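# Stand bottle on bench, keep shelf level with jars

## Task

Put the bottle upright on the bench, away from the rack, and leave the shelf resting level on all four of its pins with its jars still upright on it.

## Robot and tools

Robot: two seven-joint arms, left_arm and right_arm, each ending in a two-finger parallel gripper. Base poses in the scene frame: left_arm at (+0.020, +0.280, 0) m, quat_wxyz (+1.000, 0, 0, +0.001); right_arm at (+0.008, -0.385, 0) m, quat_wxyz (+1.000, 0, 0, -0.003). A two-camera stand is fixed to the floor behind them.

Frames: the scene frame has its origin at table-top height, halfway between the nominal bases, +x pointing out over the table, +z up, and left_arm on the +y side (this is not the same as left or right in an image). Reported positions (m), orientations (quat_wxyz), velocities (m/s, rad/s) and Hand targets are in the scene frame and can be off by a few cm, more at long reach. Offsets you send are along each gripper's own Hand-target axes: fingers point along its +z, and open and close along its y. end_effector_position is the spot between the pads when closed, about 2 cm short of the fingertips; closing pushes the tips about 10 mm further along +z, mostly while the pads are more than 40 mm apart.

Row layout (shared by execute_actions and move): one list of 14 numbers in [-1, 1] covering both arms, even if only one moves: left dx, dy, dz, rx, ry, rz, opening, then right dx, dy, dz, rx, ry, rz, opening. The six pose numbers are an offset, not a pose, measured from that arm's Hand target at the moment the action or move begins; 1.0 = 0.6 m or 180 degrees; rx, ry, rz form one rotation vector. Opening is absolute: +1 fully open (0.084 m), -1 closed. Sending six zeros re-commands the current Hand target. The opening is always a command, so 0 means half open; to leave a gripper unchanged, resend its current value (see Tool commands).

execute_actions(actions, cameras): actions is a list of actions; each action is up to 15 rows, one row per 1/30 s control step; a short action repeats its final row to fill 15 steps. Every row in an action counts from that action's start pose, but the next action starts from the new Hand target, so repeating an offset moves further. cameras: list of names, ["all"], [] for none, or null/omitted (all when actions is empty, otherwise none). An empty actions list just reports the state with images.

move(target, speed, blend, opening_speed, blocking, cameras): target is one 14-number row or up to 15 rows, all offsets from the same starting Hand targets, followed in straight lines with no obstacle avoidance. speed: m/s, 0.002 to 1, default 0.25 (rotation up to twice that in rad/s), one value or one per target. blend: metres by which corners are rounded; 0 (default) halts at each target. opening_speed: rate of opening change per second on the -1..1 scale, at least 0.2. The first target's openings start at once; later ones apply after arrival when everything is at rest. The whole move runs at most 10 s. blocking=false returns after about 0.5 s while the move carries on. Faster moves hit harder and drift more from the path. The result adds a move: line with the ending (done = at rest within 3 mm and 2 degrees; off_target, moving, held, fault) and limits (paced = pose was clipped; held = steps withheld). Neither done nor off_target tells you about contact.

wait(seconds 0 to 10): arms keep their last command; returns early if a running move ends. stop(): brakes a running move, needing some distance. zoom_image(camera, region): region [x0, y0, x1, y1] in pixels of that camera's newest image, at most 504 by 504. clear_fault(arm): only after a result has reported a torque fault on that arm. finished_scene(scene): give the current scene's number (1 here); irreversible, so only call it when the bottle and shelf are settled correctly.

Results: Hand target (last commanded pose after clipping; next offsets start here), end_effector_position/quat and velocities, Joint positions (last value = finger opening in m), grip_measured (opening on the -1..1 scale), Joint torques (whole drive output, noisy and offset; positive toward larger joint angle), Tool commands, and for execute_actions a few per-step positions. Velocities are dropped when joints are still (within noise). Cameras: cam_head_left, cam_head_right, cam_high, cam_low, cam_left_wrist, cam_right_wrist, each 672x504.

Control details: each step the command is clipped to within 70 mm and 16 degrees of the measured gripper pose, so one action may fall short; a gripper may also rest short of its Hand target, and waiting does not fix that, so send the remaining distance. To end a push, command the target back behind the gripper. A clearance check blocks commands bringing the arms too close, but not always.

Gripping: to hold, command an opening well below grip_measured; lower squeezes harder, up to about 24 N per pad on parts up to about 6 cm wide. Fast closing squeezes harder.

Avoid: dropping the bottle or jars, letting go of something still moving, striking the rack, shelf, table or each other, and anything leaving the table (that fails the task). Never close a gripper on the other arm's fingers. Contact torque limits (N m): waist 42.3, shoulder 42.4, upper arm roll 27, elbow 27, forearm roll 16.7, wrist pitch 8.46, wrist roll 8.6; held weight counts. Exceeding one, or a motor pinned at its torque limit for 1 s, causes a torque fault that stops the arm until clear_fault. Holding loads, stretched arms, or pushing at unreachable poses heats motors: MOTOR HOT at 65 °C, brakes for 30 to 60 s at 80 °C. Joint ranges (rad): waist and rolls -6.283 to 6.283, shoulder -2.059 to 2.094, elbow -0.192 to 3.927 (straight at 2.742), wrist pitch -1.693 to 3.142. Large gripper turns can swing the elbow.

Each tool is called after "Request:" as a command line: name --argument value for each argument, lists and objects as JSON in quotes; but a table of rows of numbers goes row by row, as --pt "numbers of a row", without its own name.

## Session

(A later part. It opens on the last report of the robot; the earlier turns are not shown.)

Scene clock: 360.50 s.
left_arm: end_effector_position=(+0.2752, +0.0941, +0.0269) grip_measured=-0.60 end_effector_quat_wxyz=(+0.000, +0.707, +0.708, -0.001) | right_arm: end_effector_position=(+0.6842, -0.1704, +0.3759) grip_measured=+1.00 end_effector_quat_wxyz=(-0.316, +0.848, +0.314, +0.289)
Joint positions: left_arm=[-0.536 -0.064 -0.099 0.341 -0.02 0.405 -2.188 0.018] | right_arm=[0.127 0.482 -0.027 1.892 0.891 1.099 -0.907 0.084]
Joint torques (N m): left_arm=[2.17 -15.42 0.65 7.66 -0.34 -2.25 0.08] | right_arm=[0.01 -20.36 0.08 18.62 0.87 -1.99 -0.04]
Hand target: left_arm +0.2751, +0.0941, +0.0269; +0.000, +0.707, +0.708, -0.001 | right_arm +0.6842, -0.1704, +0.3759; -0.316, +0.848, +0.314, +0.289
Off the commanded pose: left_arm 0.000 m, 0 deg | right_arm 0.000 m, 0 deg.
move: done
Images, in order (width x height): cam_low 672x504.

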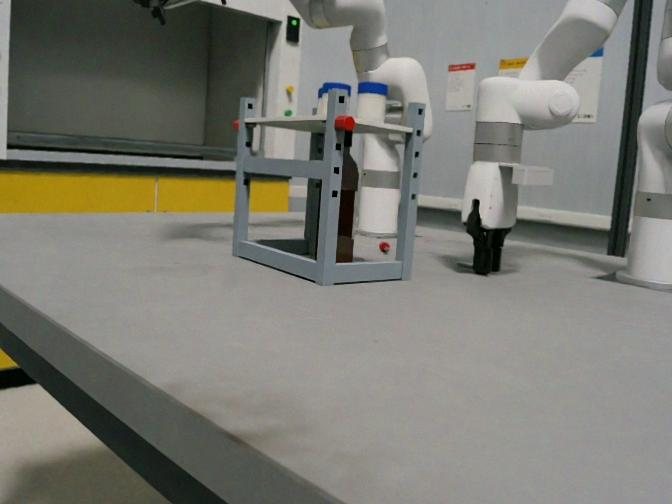

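Request:
move --pt "0 0 -0.05 0 0 0 -0.9 0 0 0 0 0 0 1" --pt "0.1267 0.025 -0.205 0 0 0 -0.9 0 0 0 0 0 0 1" --pt "0.1267 0.3017 -0.3133 0 0 0 -0.9 0 0 0 0 0 0 1" --speed 0.25 --blend '[0.02,0.04,0]' --cameras '["cam_low","cam_high","cam_head_left","cam_left_wrist"]'

Request:
zoom_image --camera "cam_low" --region '[380, 80, 500, 180]'

Request:
zoom_image --camera "cam_high" --region '[280, 130, 410, 230]'

Scene clock: 434.03 s.
left_arm: end_effector_position=(+0.4562, +0.1706, +0.2147) grip_measured=-0.60 end_effector_quat_wxyz=(+0.000, +0.707, +0.708, -0.001) | right_arm: end_effector_position=(+0.6842, -0.1704, +0.3759) grip_measured=+1.00 end_effector_quat_wxyz=(-0.316, +0.848, +0.314, +0.289)
Joint positions: left_arm=[-0.372 -0.056 0.123 1.015 0.006 1.071 -1.823 0.018] | right_arm=[0.127 0.482 -0.027 1.892 0.891 1.099 -0.907 0.084]
Joint torques (N m): left_arm=[2.2 -18.06 0.77 13.55 -0.61 -0.59 0.36] | right_arm=[0.17 -20.66 0.22 18.94 0.93 -2.03 0.06]
Hand target: left_arm +0.4562, +0.1706, +0.2147; +0.000, +0.707, +0.708, -0.001 | right_arm +0.6842, -0.1704, +0.3759; -0.316, +0.848, +0.314, +0.289
Off the commanded pose: left_arm 0.000 m, 0 deg | right_arm 0.000 m, 0 deg.
move: done; blend cut to 0.015 m at target 1
Images, in order (width x height): cam_head_left 672x504, cam_high 672x504, cam_low 672x504, cam_left_wrist 672x504.

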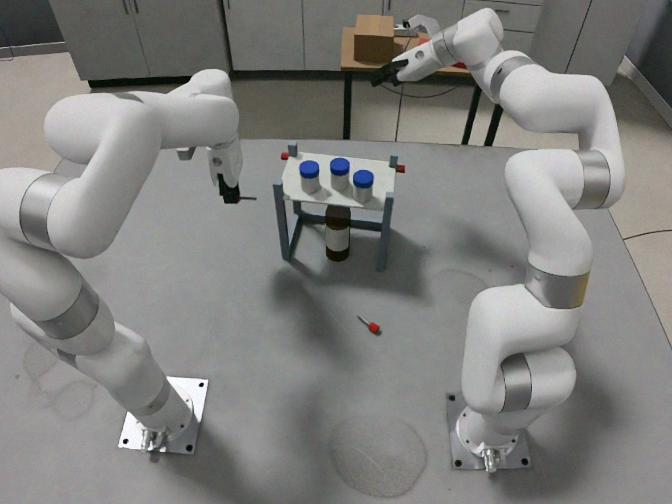

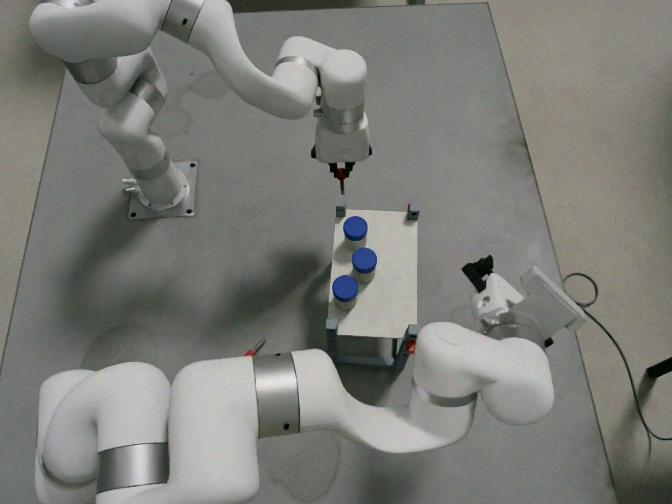

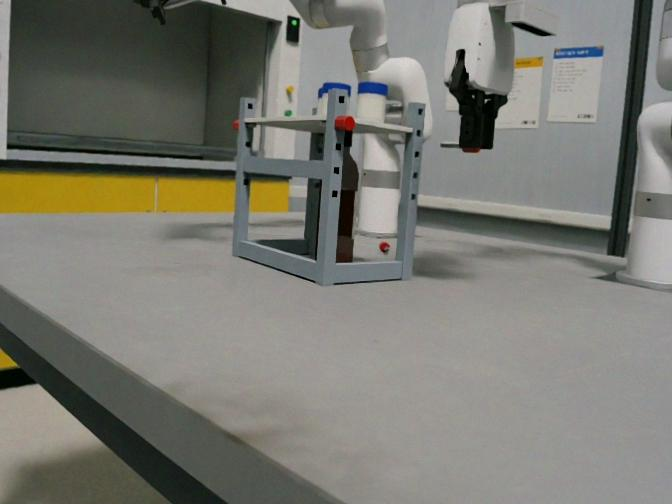

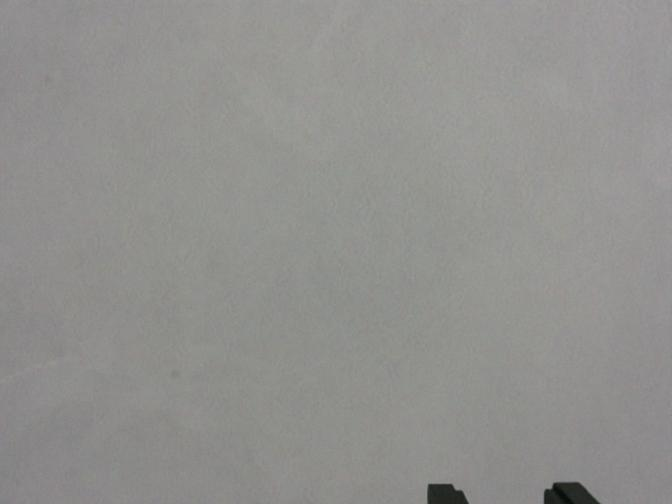

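Scaled by 4.200 from the camera's 672x504 image, which has a finer 960x720 frame.

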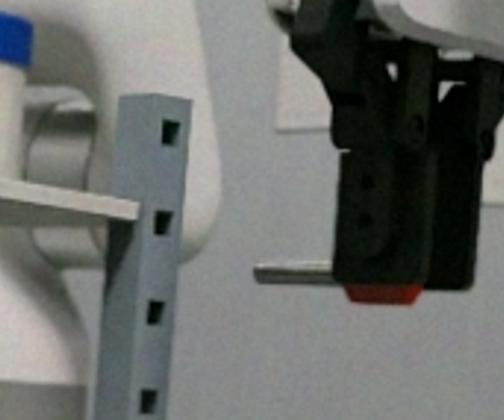

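Scaled by 3.877 from the camera's 672x504 image, which has a finer 960x720 frame.

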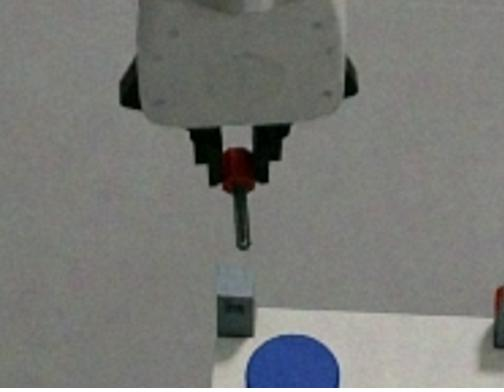

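Request:
move --target '[-0.0477,0.015,-0.0258,0,0,0.0444,-0.9,0,0,0,0,0,0,1]' --speed 0.15 --cameras '["cam_low","cam_high","cam_head_left"]'

Request:
zoom_image --camera "cam_low" --region '[390, 90, 490, 170]'

Request:
zoom_image --camera "cam_high" --region '[300, 140, 400, 220]'

Request:
zoom_image --camera "cam_head_left" --region '[210, 140, 310, 220]'

Scene clock: 509.50 s.
left_arm: end_effector_position=(+0.4653, +0.1420, +0.2301) grip_measured=-0.60 end_effector_quat_wxyz=(+0.000, +0.754, +0.657, -0.001) | right_arm: end_effector_position=(+0.6842, -0.1704, +0.3759) grip_measured=+1.00 end_effector_quat_wxyz=(-0.316, +0.848, +0.314, +0.289)
Joint positions: left_arm=[-0.4 -0.015 0.098 1.107 0 1.122 -1.734 0.018] | right_arm=[0.127 0.482 -0.027 1.892 0.891 1.099 -0.907 0.084]
Joint torques (N m): left_arm=[-1.82 -18.7 -0.84 13.5 -0.57 -0.7 0.37] | right_arm=[0.36 -20.44 0.24 18.94 0.89 -2.13 0]
Hand target: left_arm +0.4653, +0.1420, +0.2302; +0.000, +0.754, +0.657, -0.001 | right_arm +0.6842, -0.1704, +0.3759; -0.316, +0.848, +0.314, +0.289
Off the commanded pose: left_arm 0.000 m, 0 deg | right_arm 0.000 m, 0 deg.
move: done
Images, in order (width x height): cam_head_left 672x504, cam_high 672x504, cam_low 672x504.

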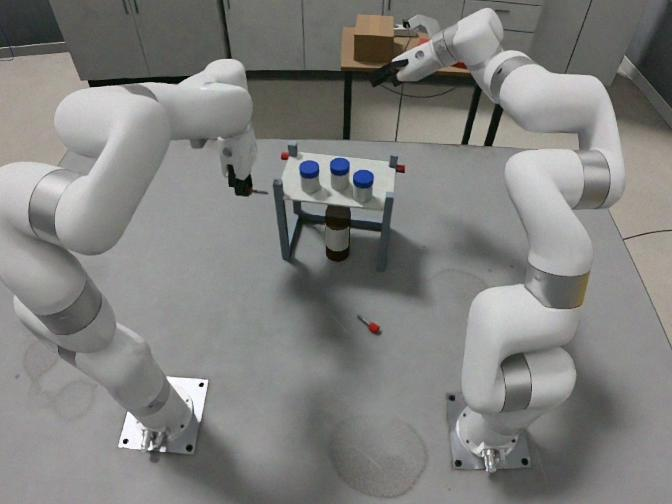

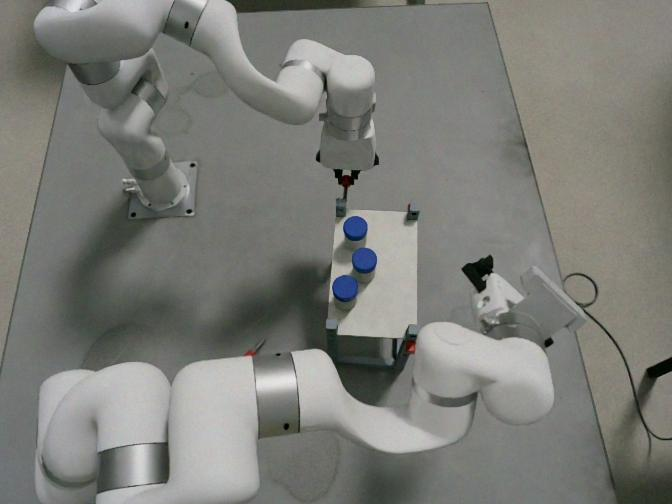

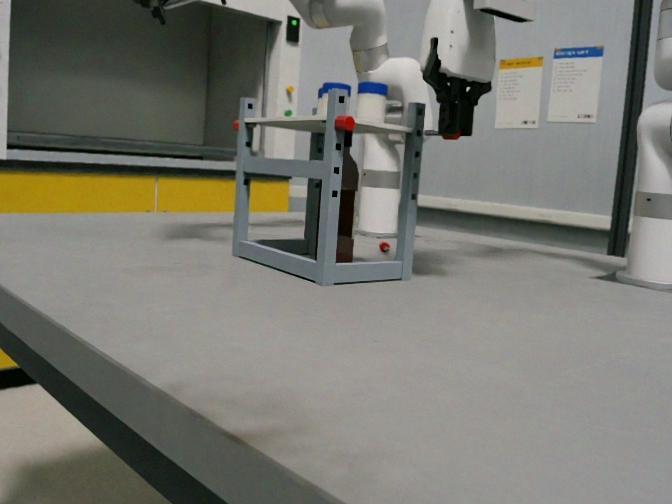

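Scaled by 5.040 from the camera's 672x504 image, which has a finer 960x720 frame.

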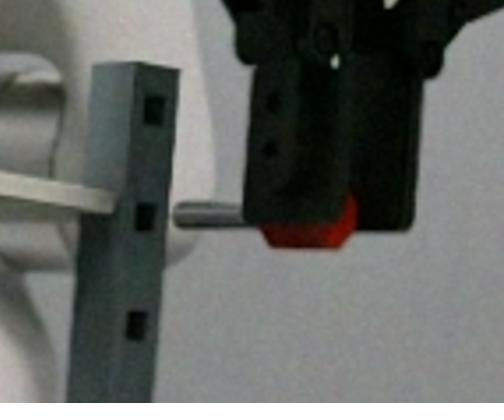

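Scaled by 5.040 from the camera's 672x504 image, which has a finer 960x720 frame.

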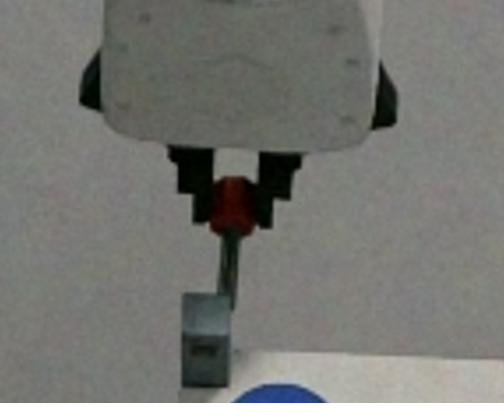

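Scaled by 5.040 from the camera's 672x504 image, which has a finer 960x720 frame.

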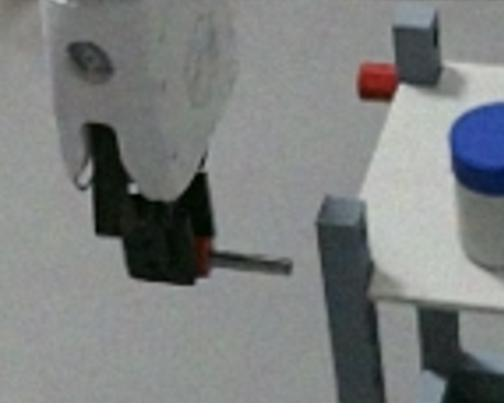

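Request:
move --target '[-0.0167,-0.015,0.0013,0,0,0,-0.9,0,0,0,0,0,0,1]' --speed 0.1 --cameras '["cam_low","cam_high","cam_head_left"]'

Request:
zoom_image --camera "cam_low" --region '[400, 110, 460, 155]'

Request:
zoom_image --camera "cam_high" --region '[310, 170, 370, 215]'

Request:
zoom_image --camera "cam_head_left" --region '[230, 160, 310, 220]'

Scene clock: 552.00 s.
left_arm: end_effector_position=(+0.4550, +0.1333, +0.2294) grip_measured=-0.60 end_effector_quat_wxyz=(+0.000, +0.754, +0.657, -0.001) | right_arm: end_effector_position=(+0.6842, -0.1704, +0.3759) grip_measured=+1.00 end_effector_quat_wxyz=(-0.316, +0.848, +0.314, +0.289)
Joint positions: left_arm=[-0.412 -0.037 0.085 1.079 0.002 1.117 -1.76 0.018] | right_arm=[0.127 0.482 -0.027 1.892 0.891 1.099 -0.907 0.084]
Joint torques (N m): left_arm=[-1.97 -23.03 -1.08 11.74 0.28 -2.55 -0.46] | right_arm=[-0.2 -20.81 0.24 18.8 0.79 -2 -0.05]
Hand target: left_arm +0.4550, +0.1333, +0.2294; +0.000, +0.754, +0.657, -0.001 | right_arm +0.6842, -0.1704, +0.3759; -0.316, +0.848, +0.314, +0.289
Off the commanded pose: left_arm 0.000 m, 0 deg | right_arm 0.000 m, 0 deg.
move: done
Images, in order (width x height): cam_head_left 672x504, cam_high 672x504, cam_low 672x504.

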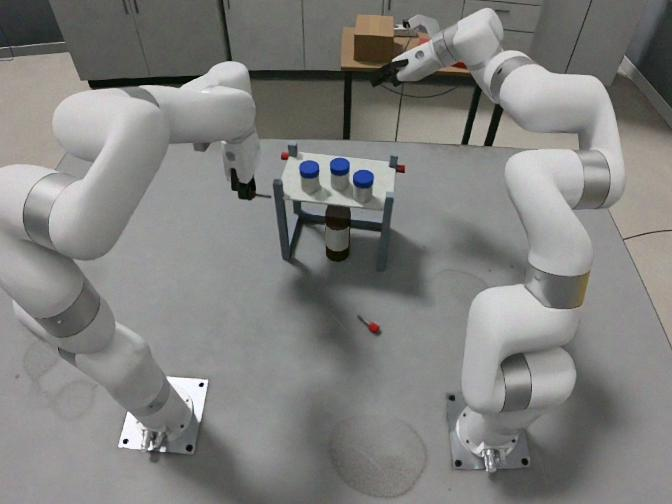

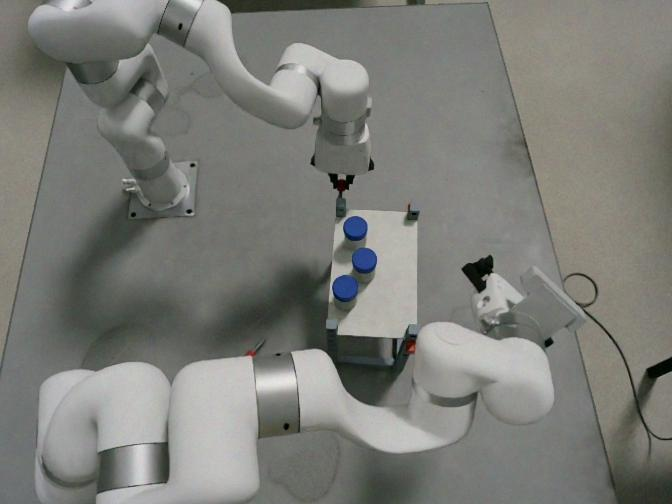

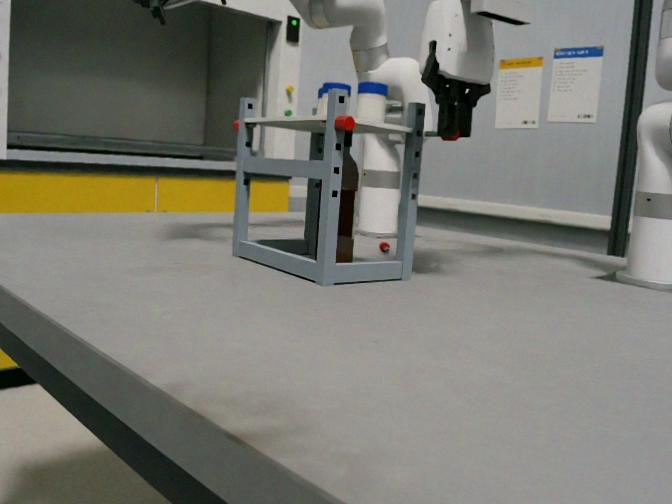

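Scaled by 8.400 from the camera's 672x504 image, which has a finer 960x720 frame.

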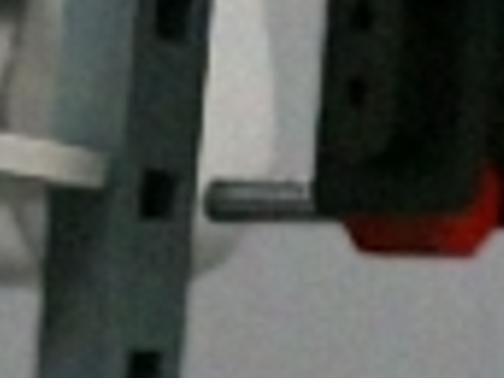

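Scaled by 8.400 from the camera's 672x504 image, which has a finer 960x720 frame.

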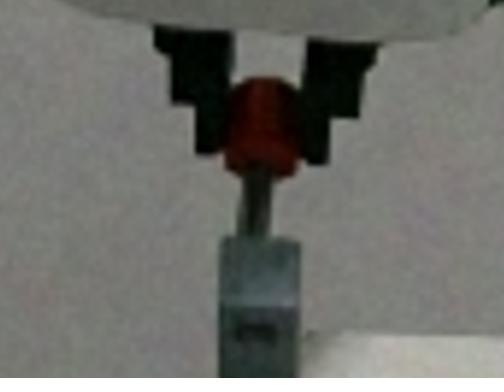

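Scaled by 6.300 from the camera's 672x504 image, which has a finer 960x720 frame.

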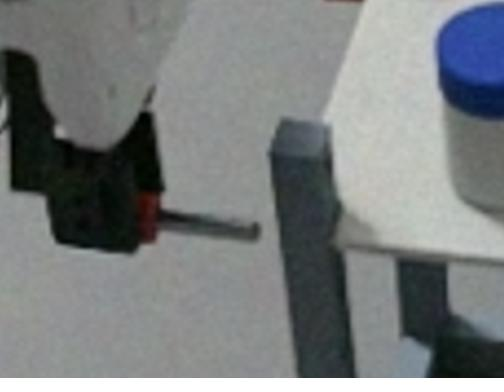

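Request:
move --target '[-0.0100,0.0025,-0.0015,0,0,0,-0.9,0,0,0,0,0,0,1]' --speed 0.08 --cameras '["cam_low","cam_high","cam_head_left"]'

Request:
zoom_image --camera "cam_low" --region '[400, 110, 460, 155]'

Request:
zoom_image --camera "cam_high" --region '[310, 170, 370, 215]'

Scene clock: 571.23 s.
left_arm: end_effector_position=(+0.4557, +0.1272, +0.2303) grip_measured=-0.60 end_effector_quat_wxyz=(+0.000, +0.754, +0.657, -0.001) | right_arm: end_effector_position=(+0.6842, -0.1704, +0.3759) grip_measured=+1.00 end_effector_quat_wxyz=(-0.316, +0.848, +0.314, +0.289)
Joint positions: left_arm=[-0.418 -0.03 0.079 1.09 0.001 1.12 -1.771 0.018] | right_arm=[0.127 0.482 -0.027 1.892 0.891 1.099 -0.907 0.084]
Joint torques (N m): left_arm=[-1.77 -18.53 -0.99 13.48 -0.54 -0.71 -0.52] | right_arm=[0.13 -20.28 0.35 19.06 1.02 -2.13 0.15]
Hand target: left_arm +0.4557, +0.1271, +0.2303; +0.000, +0.754, +0.657, -0.001 | right_arm +0.6842, -0.1704, +0.3759; -0.316, +0.848, +0.314, +0.289
Off the commanded pose: left_arm 0.000 m, 0 deg | right_arm 0.000 m, 0 deg.
move: done
Images, in order (width x height): cam_head_left 672x504, cam_high 672x504, cam_low 672x504.

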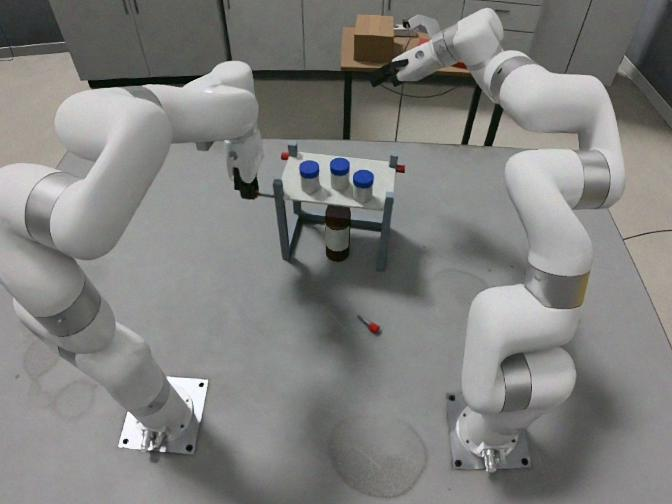

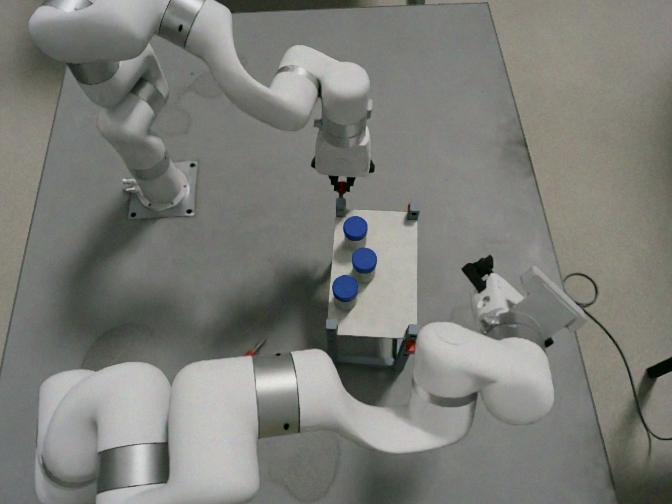

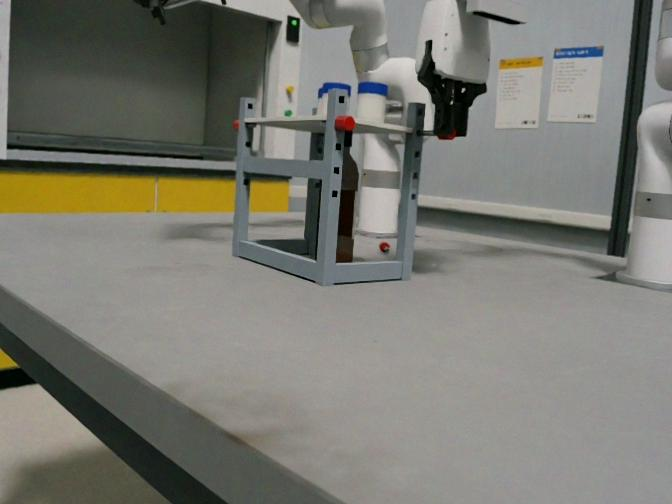

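Scaled by 8.400 from the camera's 672x504 image, which has a finer 960x720 frame.

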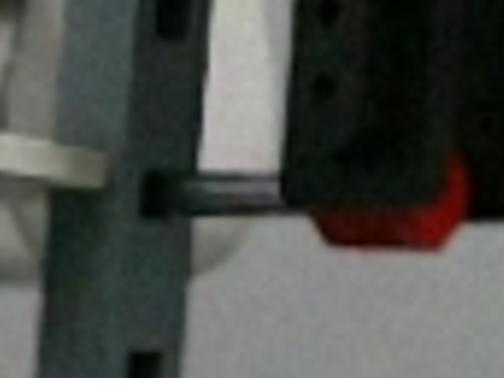

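Scaled by 8.400 from the camera's 672x504 image, which has a finer 960x720 frame.

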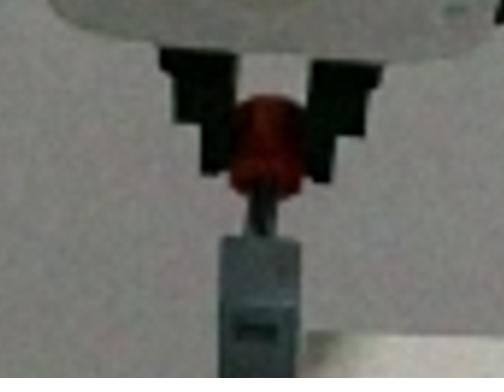

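Request:
zoom_image --camera "cam_head_left" --region '[240, 170, 300, 215]'

Request:
zoom_image --camera "cam_head_right" --region '[240, 170, 300, 215]'

Scaled by 8.400 from the camera's 672x504 image, which has a finer 960x720 frame.

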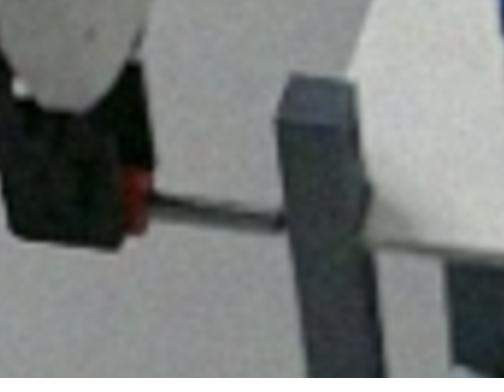

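This scene's latest camera images include none from cam_head_right. They are from: cam_head_left, cam_high, cam_low. cam_head_right's image comes with the result of a call that names it in "cameras".

Request:
move --target '[-0.0050,0.0025,0,0,0,0,-0.9,0,0,0,0,0,0,1]' --speed 0.05 --cameras '["cam_low","cam_high","cam_head_left"]'

Request:
zoom_image --camera "cam_low" --region '[400, 110, 460, 155]'

Request:
zoom_image --camera "cam_high" --region '[310, 170, 370, 215]'

Request:
zoom_image --camera "cam_head_left" --region '[240, 170, 300, 215]'

Scene clock: 666.93 s.
left_arm: end_effector_position=(+0.4567, +0.1240, +0.2303) grip_measured=-0.60 end_effector_quat_wxyz=(+0.000, +0.754, +0.657, -0.001) | right_arm: end_effector_position=(+0.6842, -0.1704, +0.3759) grip_measured=+1.00 end_effector_quat_wxyz=(-0.316, +0.848, +0.314, +0.289)
Joint positions: left_arm=[-0.421 -0.023 0.076 1.098 0.001 1.121 -1.777 0.018] | right_arm=[0.127 0.482 -0.027 1.892 0.891 1.099 -0.907 0.084]
Joint torques (N m): left_arm=[-1.88 -18.83 -0.83 13.52 -0.42 -0.65 -0.64] | right_arm=[0.26 -20.33 0.23 18.78 0.9 -2.01 0.03]
Hand target: left_arm +0.4567, +0.1240, +0.2303; +0.000, +0.754, +0.657, -0.001 | right_arm +0.6842, -0.1704, +0.3759; -0.316, +0.848, +0.314, +0.289
Off the commanded pose: left_arm 0.000 m, 0 deg | right_arm 0.000 m, 0 deg.
move: done
Images, in order (width x height): cam_head_left 672x504, cam_high 672x504, cam_low 672x504.

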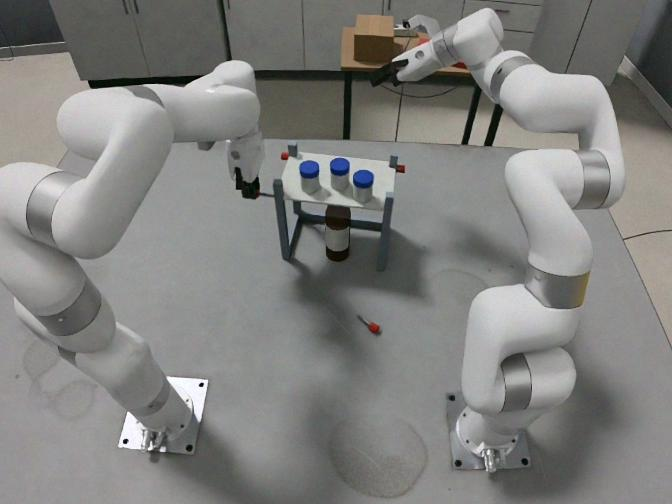

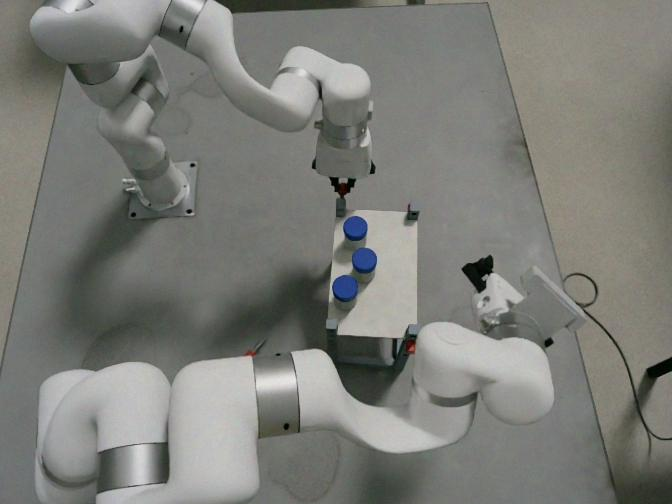

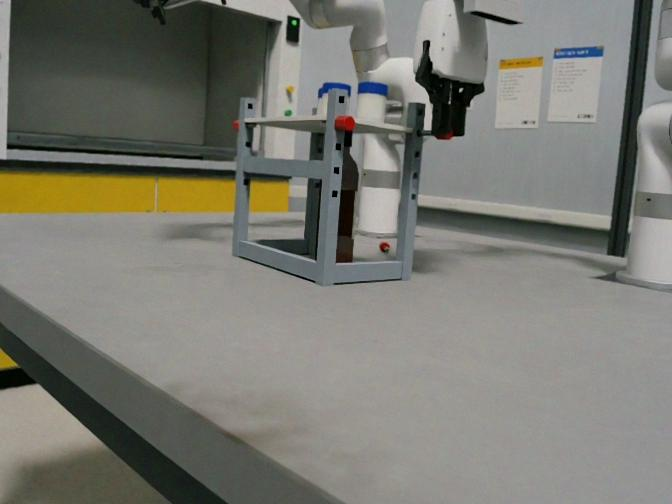

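Scaled by 8.400 from the camera's 672x504 image, which has a finer 960x720 frame.

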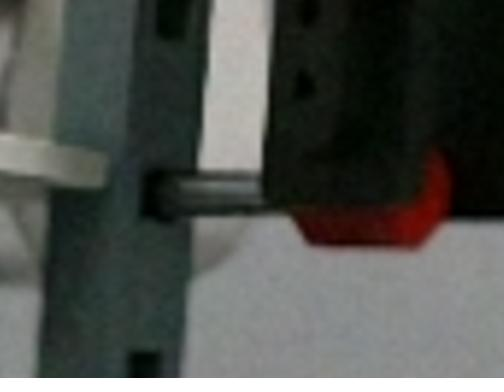

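Scaled by 8.400 from the camera's 672x504 image, which has a finer 960x720 frame.

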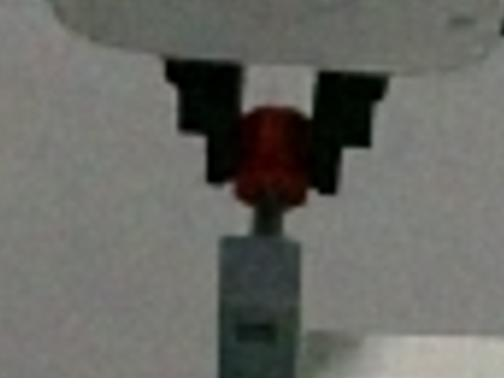

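Scaled by 8.400 from the camera's 672x504 image, which has a finer 960x720 frame.

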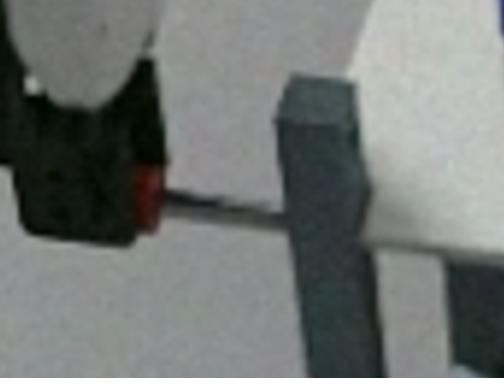

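Request:
move --target '[-0.0067,0,0,0,0,0,-0.9,0,0,0,0,0,0,1]' --speed 0.04 --cameras '["cam_low","cam_high"]'

Request:
zoom_image --camera "cam_low" --region '[400, 110, 460, 155]'

Request:
zoom_image --camera "cam_high" --region '[310, 170, 370, 215]'

Scene clock: 675.80 s.
left_arm: end_effector_position=(+0.4562, +0.1200, +0.2303) grip_measured=-0.60 end_effector_quat_wxyz=(+0.000, +0.754, +0.657, -0.001) | right_arm: end_effector_position=(+0.6842, -0.1704, +0.3759) grip_measured=+1.00 end_effector_quat_wxyz=(-0.316, +0.848, +0.314, +0.289)
Joint positions: left_arm=[-0.425 -0.02 0.072 1.101 0 1.121 -1.785 0.018] | right_arm=[0.127 0.482 -0.027 1.892 0.891 1.099 -0.907 0.084]
Joint torques (N m): left_arm=[-2.15 -19.4 -1.31 13.69 -0.75 -0.58 -0.6] | right_arm=[0.19 -20.44 0.29 18.9 1.13 -1.91 0.07]
Hand target: left_arm +0.4562, +0.1200, +0.2303; +0.000, +0.754, +0.657, -0.001 | right_arm +0.6842, -0.1704, +0.3759; -0.316, +0.848, +0.314, +0.289
Off the commanded pose: left_arm 0.000 m, 0 deg | right_arm 0.000 m, 0 deg.
move: done
Images, in order (width x height): cam_high 672x504, cam_low 672x504.

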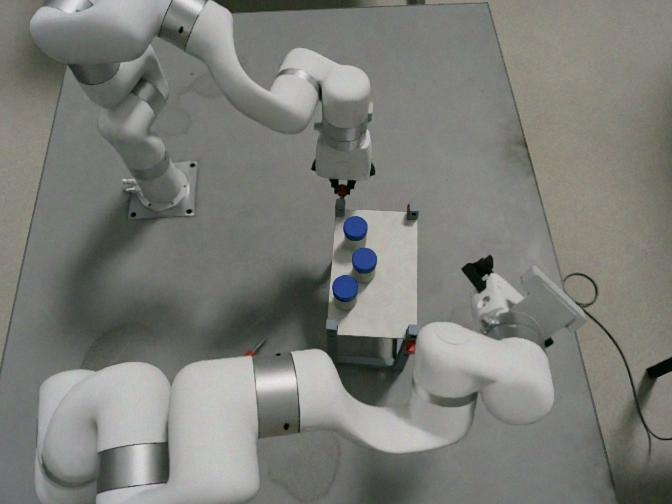

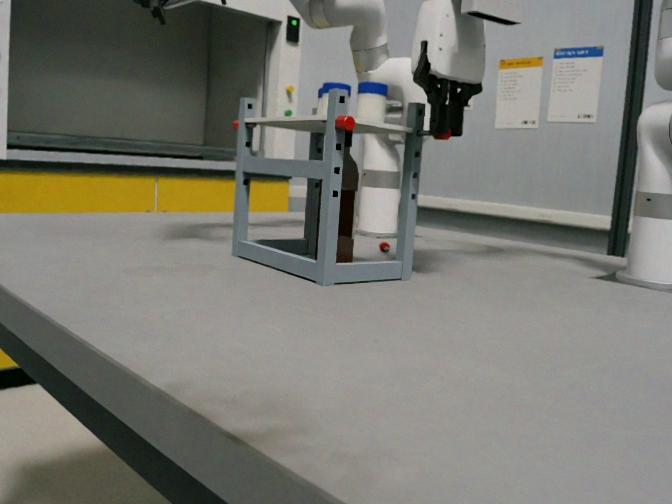

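Scaled by 8.400 from the camera's 672x504 image, which has a finer 960x720 frame.

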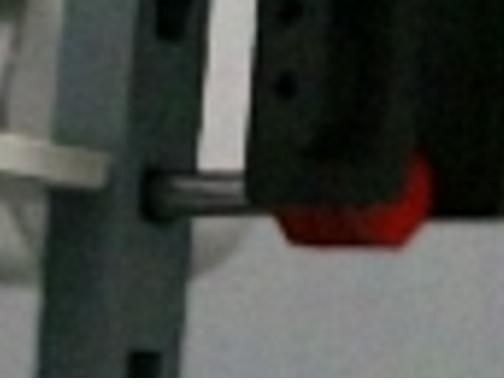

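Scaled by 8.400 from the camera's 672x504 image, which has a finer 960x720 frame.

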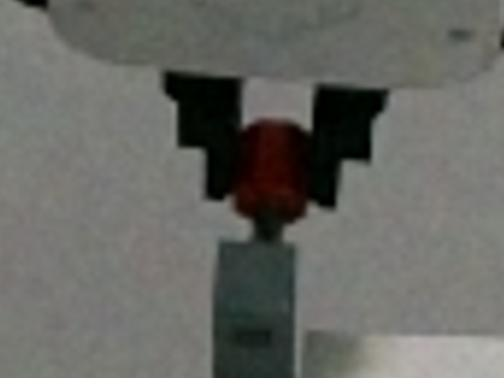

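Request:
zoom_image --camera "cam_low" --region '[408, 120, 438, 145]'

Request:
zoom_image --camera "cam_high" --region '[320, 190, 440, 350]'

Scaled by 16.800 from the camera's 672x504 image, which has a finer 960x720 frame.

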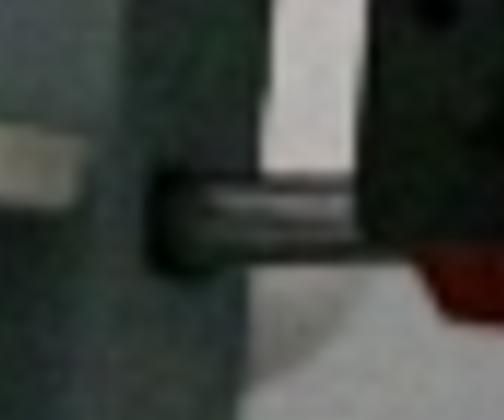

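Scaled by 3.150 from the camera's 672x504 image, which has a finer 960x720 frame.

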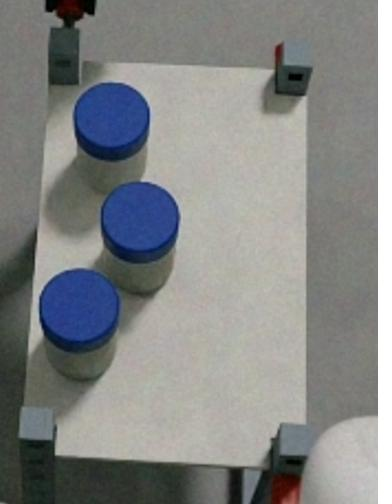

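Request:
move --target '[-0.0083,0,0,0,0,0,-0.9,0,0,0,0,0,0,1]' --speed 0.04 --cameras '["cam_low","cam_high"]'

Request:
zoom_image --camera "cam_low" --region '[400, 110, 460, 155]'

Request:
zoom_image --camera "cam_high" --region '[310, 170, 370, 215]'

Scene clock: 708.73 s.
left_arm: end_effector_position=(+0.4555, +0.1151, +0.2303) grip_measured=-0.60 end_effector_quat_wxyz=(+0.000, +0.754, +0.657, -0.001) | right_arm: end_effector_position=(+0.6842, -0.1704, +0.3759) grip_measured=+1.00 end_effector_quat_wxyz=(-0.316, +0.848, +0.314, +0.289)
Joint positions: left_arm=[-0.43 -0.016 0.066 1.105 0 1.122 -1.795 0.018] | right_arm=[0.127 0.482 -0.027 1.892 0.891 1.099 -0.907 0.084]
Joint torques (N m): left_arm=[-2.48 -19.49 -1.45 13.26 -0.97 -0.48 -0.37] | right_arm=[0.28 -20.17 0.28 18.93 1.03 -2.01 0.02]
Hand target: left_arm +0.4555, +0.1150, +0.2303; +0.000, +0.754, +0.657, -0.001 | right_arm +0.6842, -0.1704, +0.3759; -0.316, +0.848, +0.314, +0.289
Off the commanded pose: left_arm 0.000 m, 0 deg | right_arm 0.000 m, 0 deg.
move: done
Images, in order (width x height): cam_high 672x504, cam_low 672x504.

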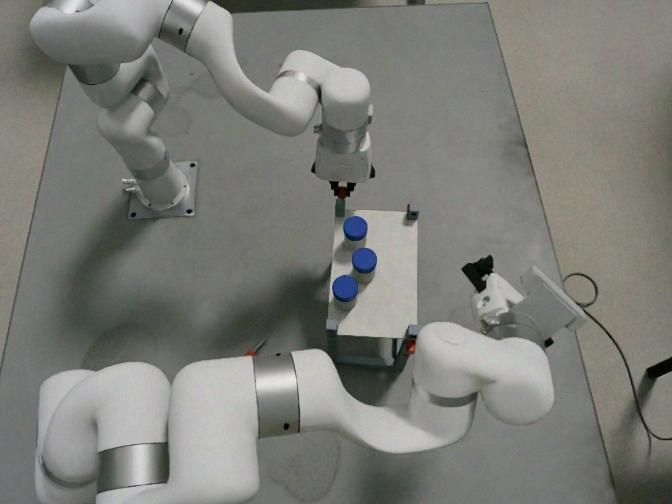

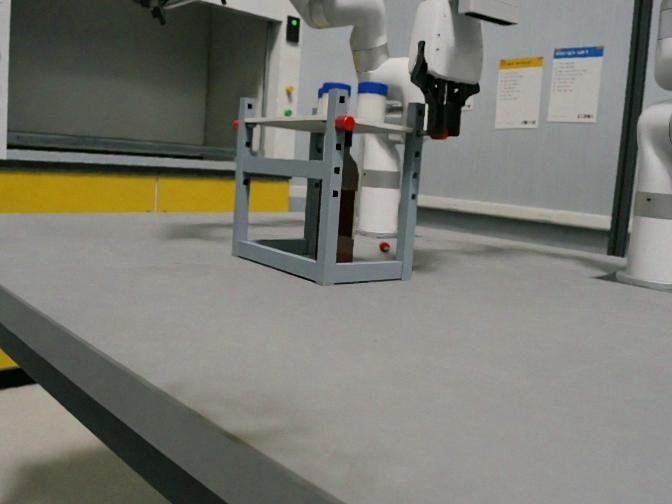

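Scaled by 8.400 from the camera's 672x504 image, which has a finer 960x720 frame.

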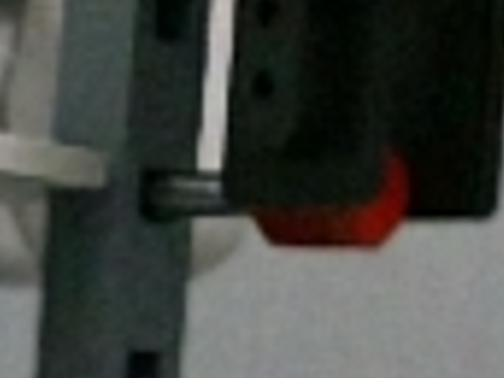

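Scaled by 8.400 from the camera's 672x504 image, which has a finer 960x720 frame.

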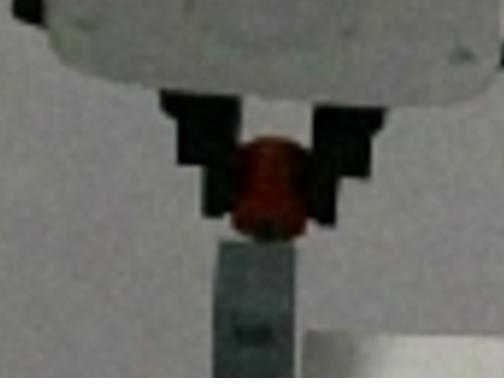

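Request:
move --target '[-0.0250,0,0,0,0,0,-0.9,0,0,0,0,0,0,1]' --speed 0.05 --cameras '["cam_low","cam_high"]'

Request:
zoom_image --camera "cam_low" --region '[400, 110, 460, 155]'

Request:
zoom_image --camera "cam_high" --region '[310, 170, 370, 215]'

Scene clock: 732.83 s.
left_arm: end_effector_position=(+0.4534, +0.1002, +0.2303) grip_measured=-0.60 end_effector_quat_wxyz=(+0.000, +0.754, +0.657, -0.001) | right_arm: end_effector_position=(+0.6842, -0.1704, +0.3759) grip_measured=+1.00 end_effector_quat_wxyz=(-0.316, +0.848, +0.314, +0.289)
Joint positions: left_arm=[-0.445 -0.005 0.051 1.118 -0.001 1.124 -1.825 0.018] | right_arm=[0.127 0.482 -0.027 1.892 0.891 1.099 -0.907 0.084]
Joint torques (N m): left_arm=[-4.24 -19.52 -3.28 14 -1.34 -0.96 -0.31] | right_arm=[0.45 -20.22 0.34 18.77 0.95 -1.92 -0.02]
Hand target: left_arm +0.4534, +0.1002, +0.2303; +0.000, +0.754, +0.657, -0.001 | right_arm +0.6842, -0.1704, +0.3759; -0.316, +0.848, +0.314, +0.289
Off the commanded pose: left_arm 0.000 m, 0 deg | right_arm 0.000 m, 0 deg.
move: done
Images, in order (width x height): cam_high 672x504, cam_low 672x504.

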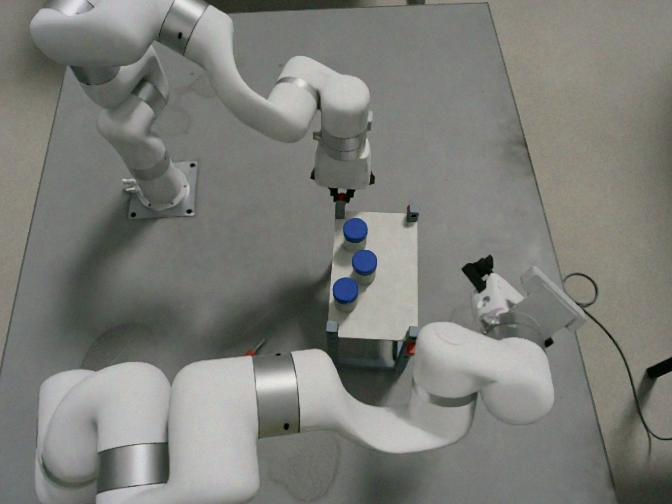

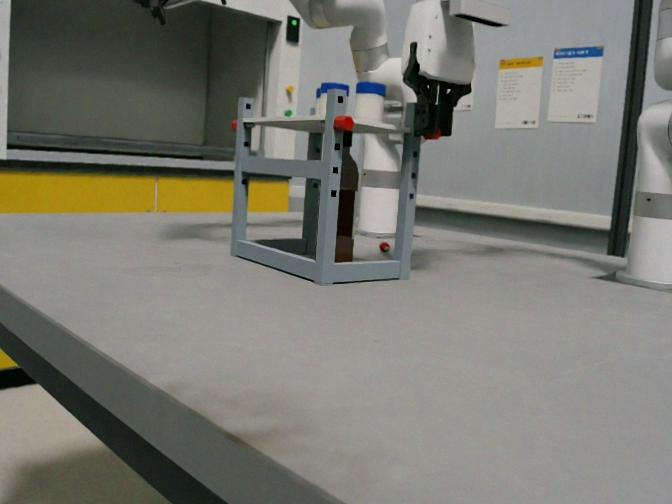

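Scaled by 8.400 from the camera's 672x504 image, which has a finer 960x720 frame.

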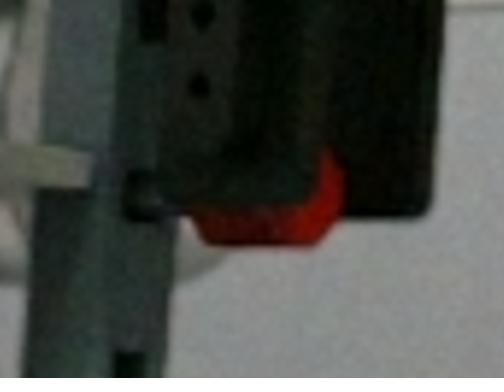

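Scaled by 8.400 from the camera's 672x504 image, which has a finer 960x720 frame.

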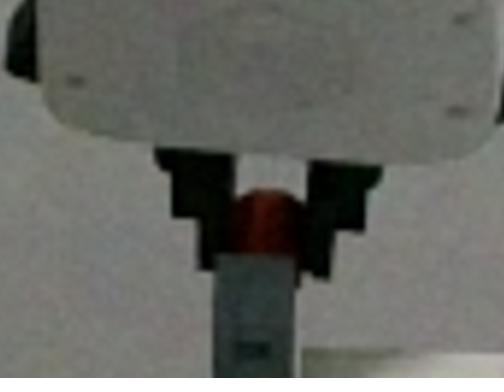

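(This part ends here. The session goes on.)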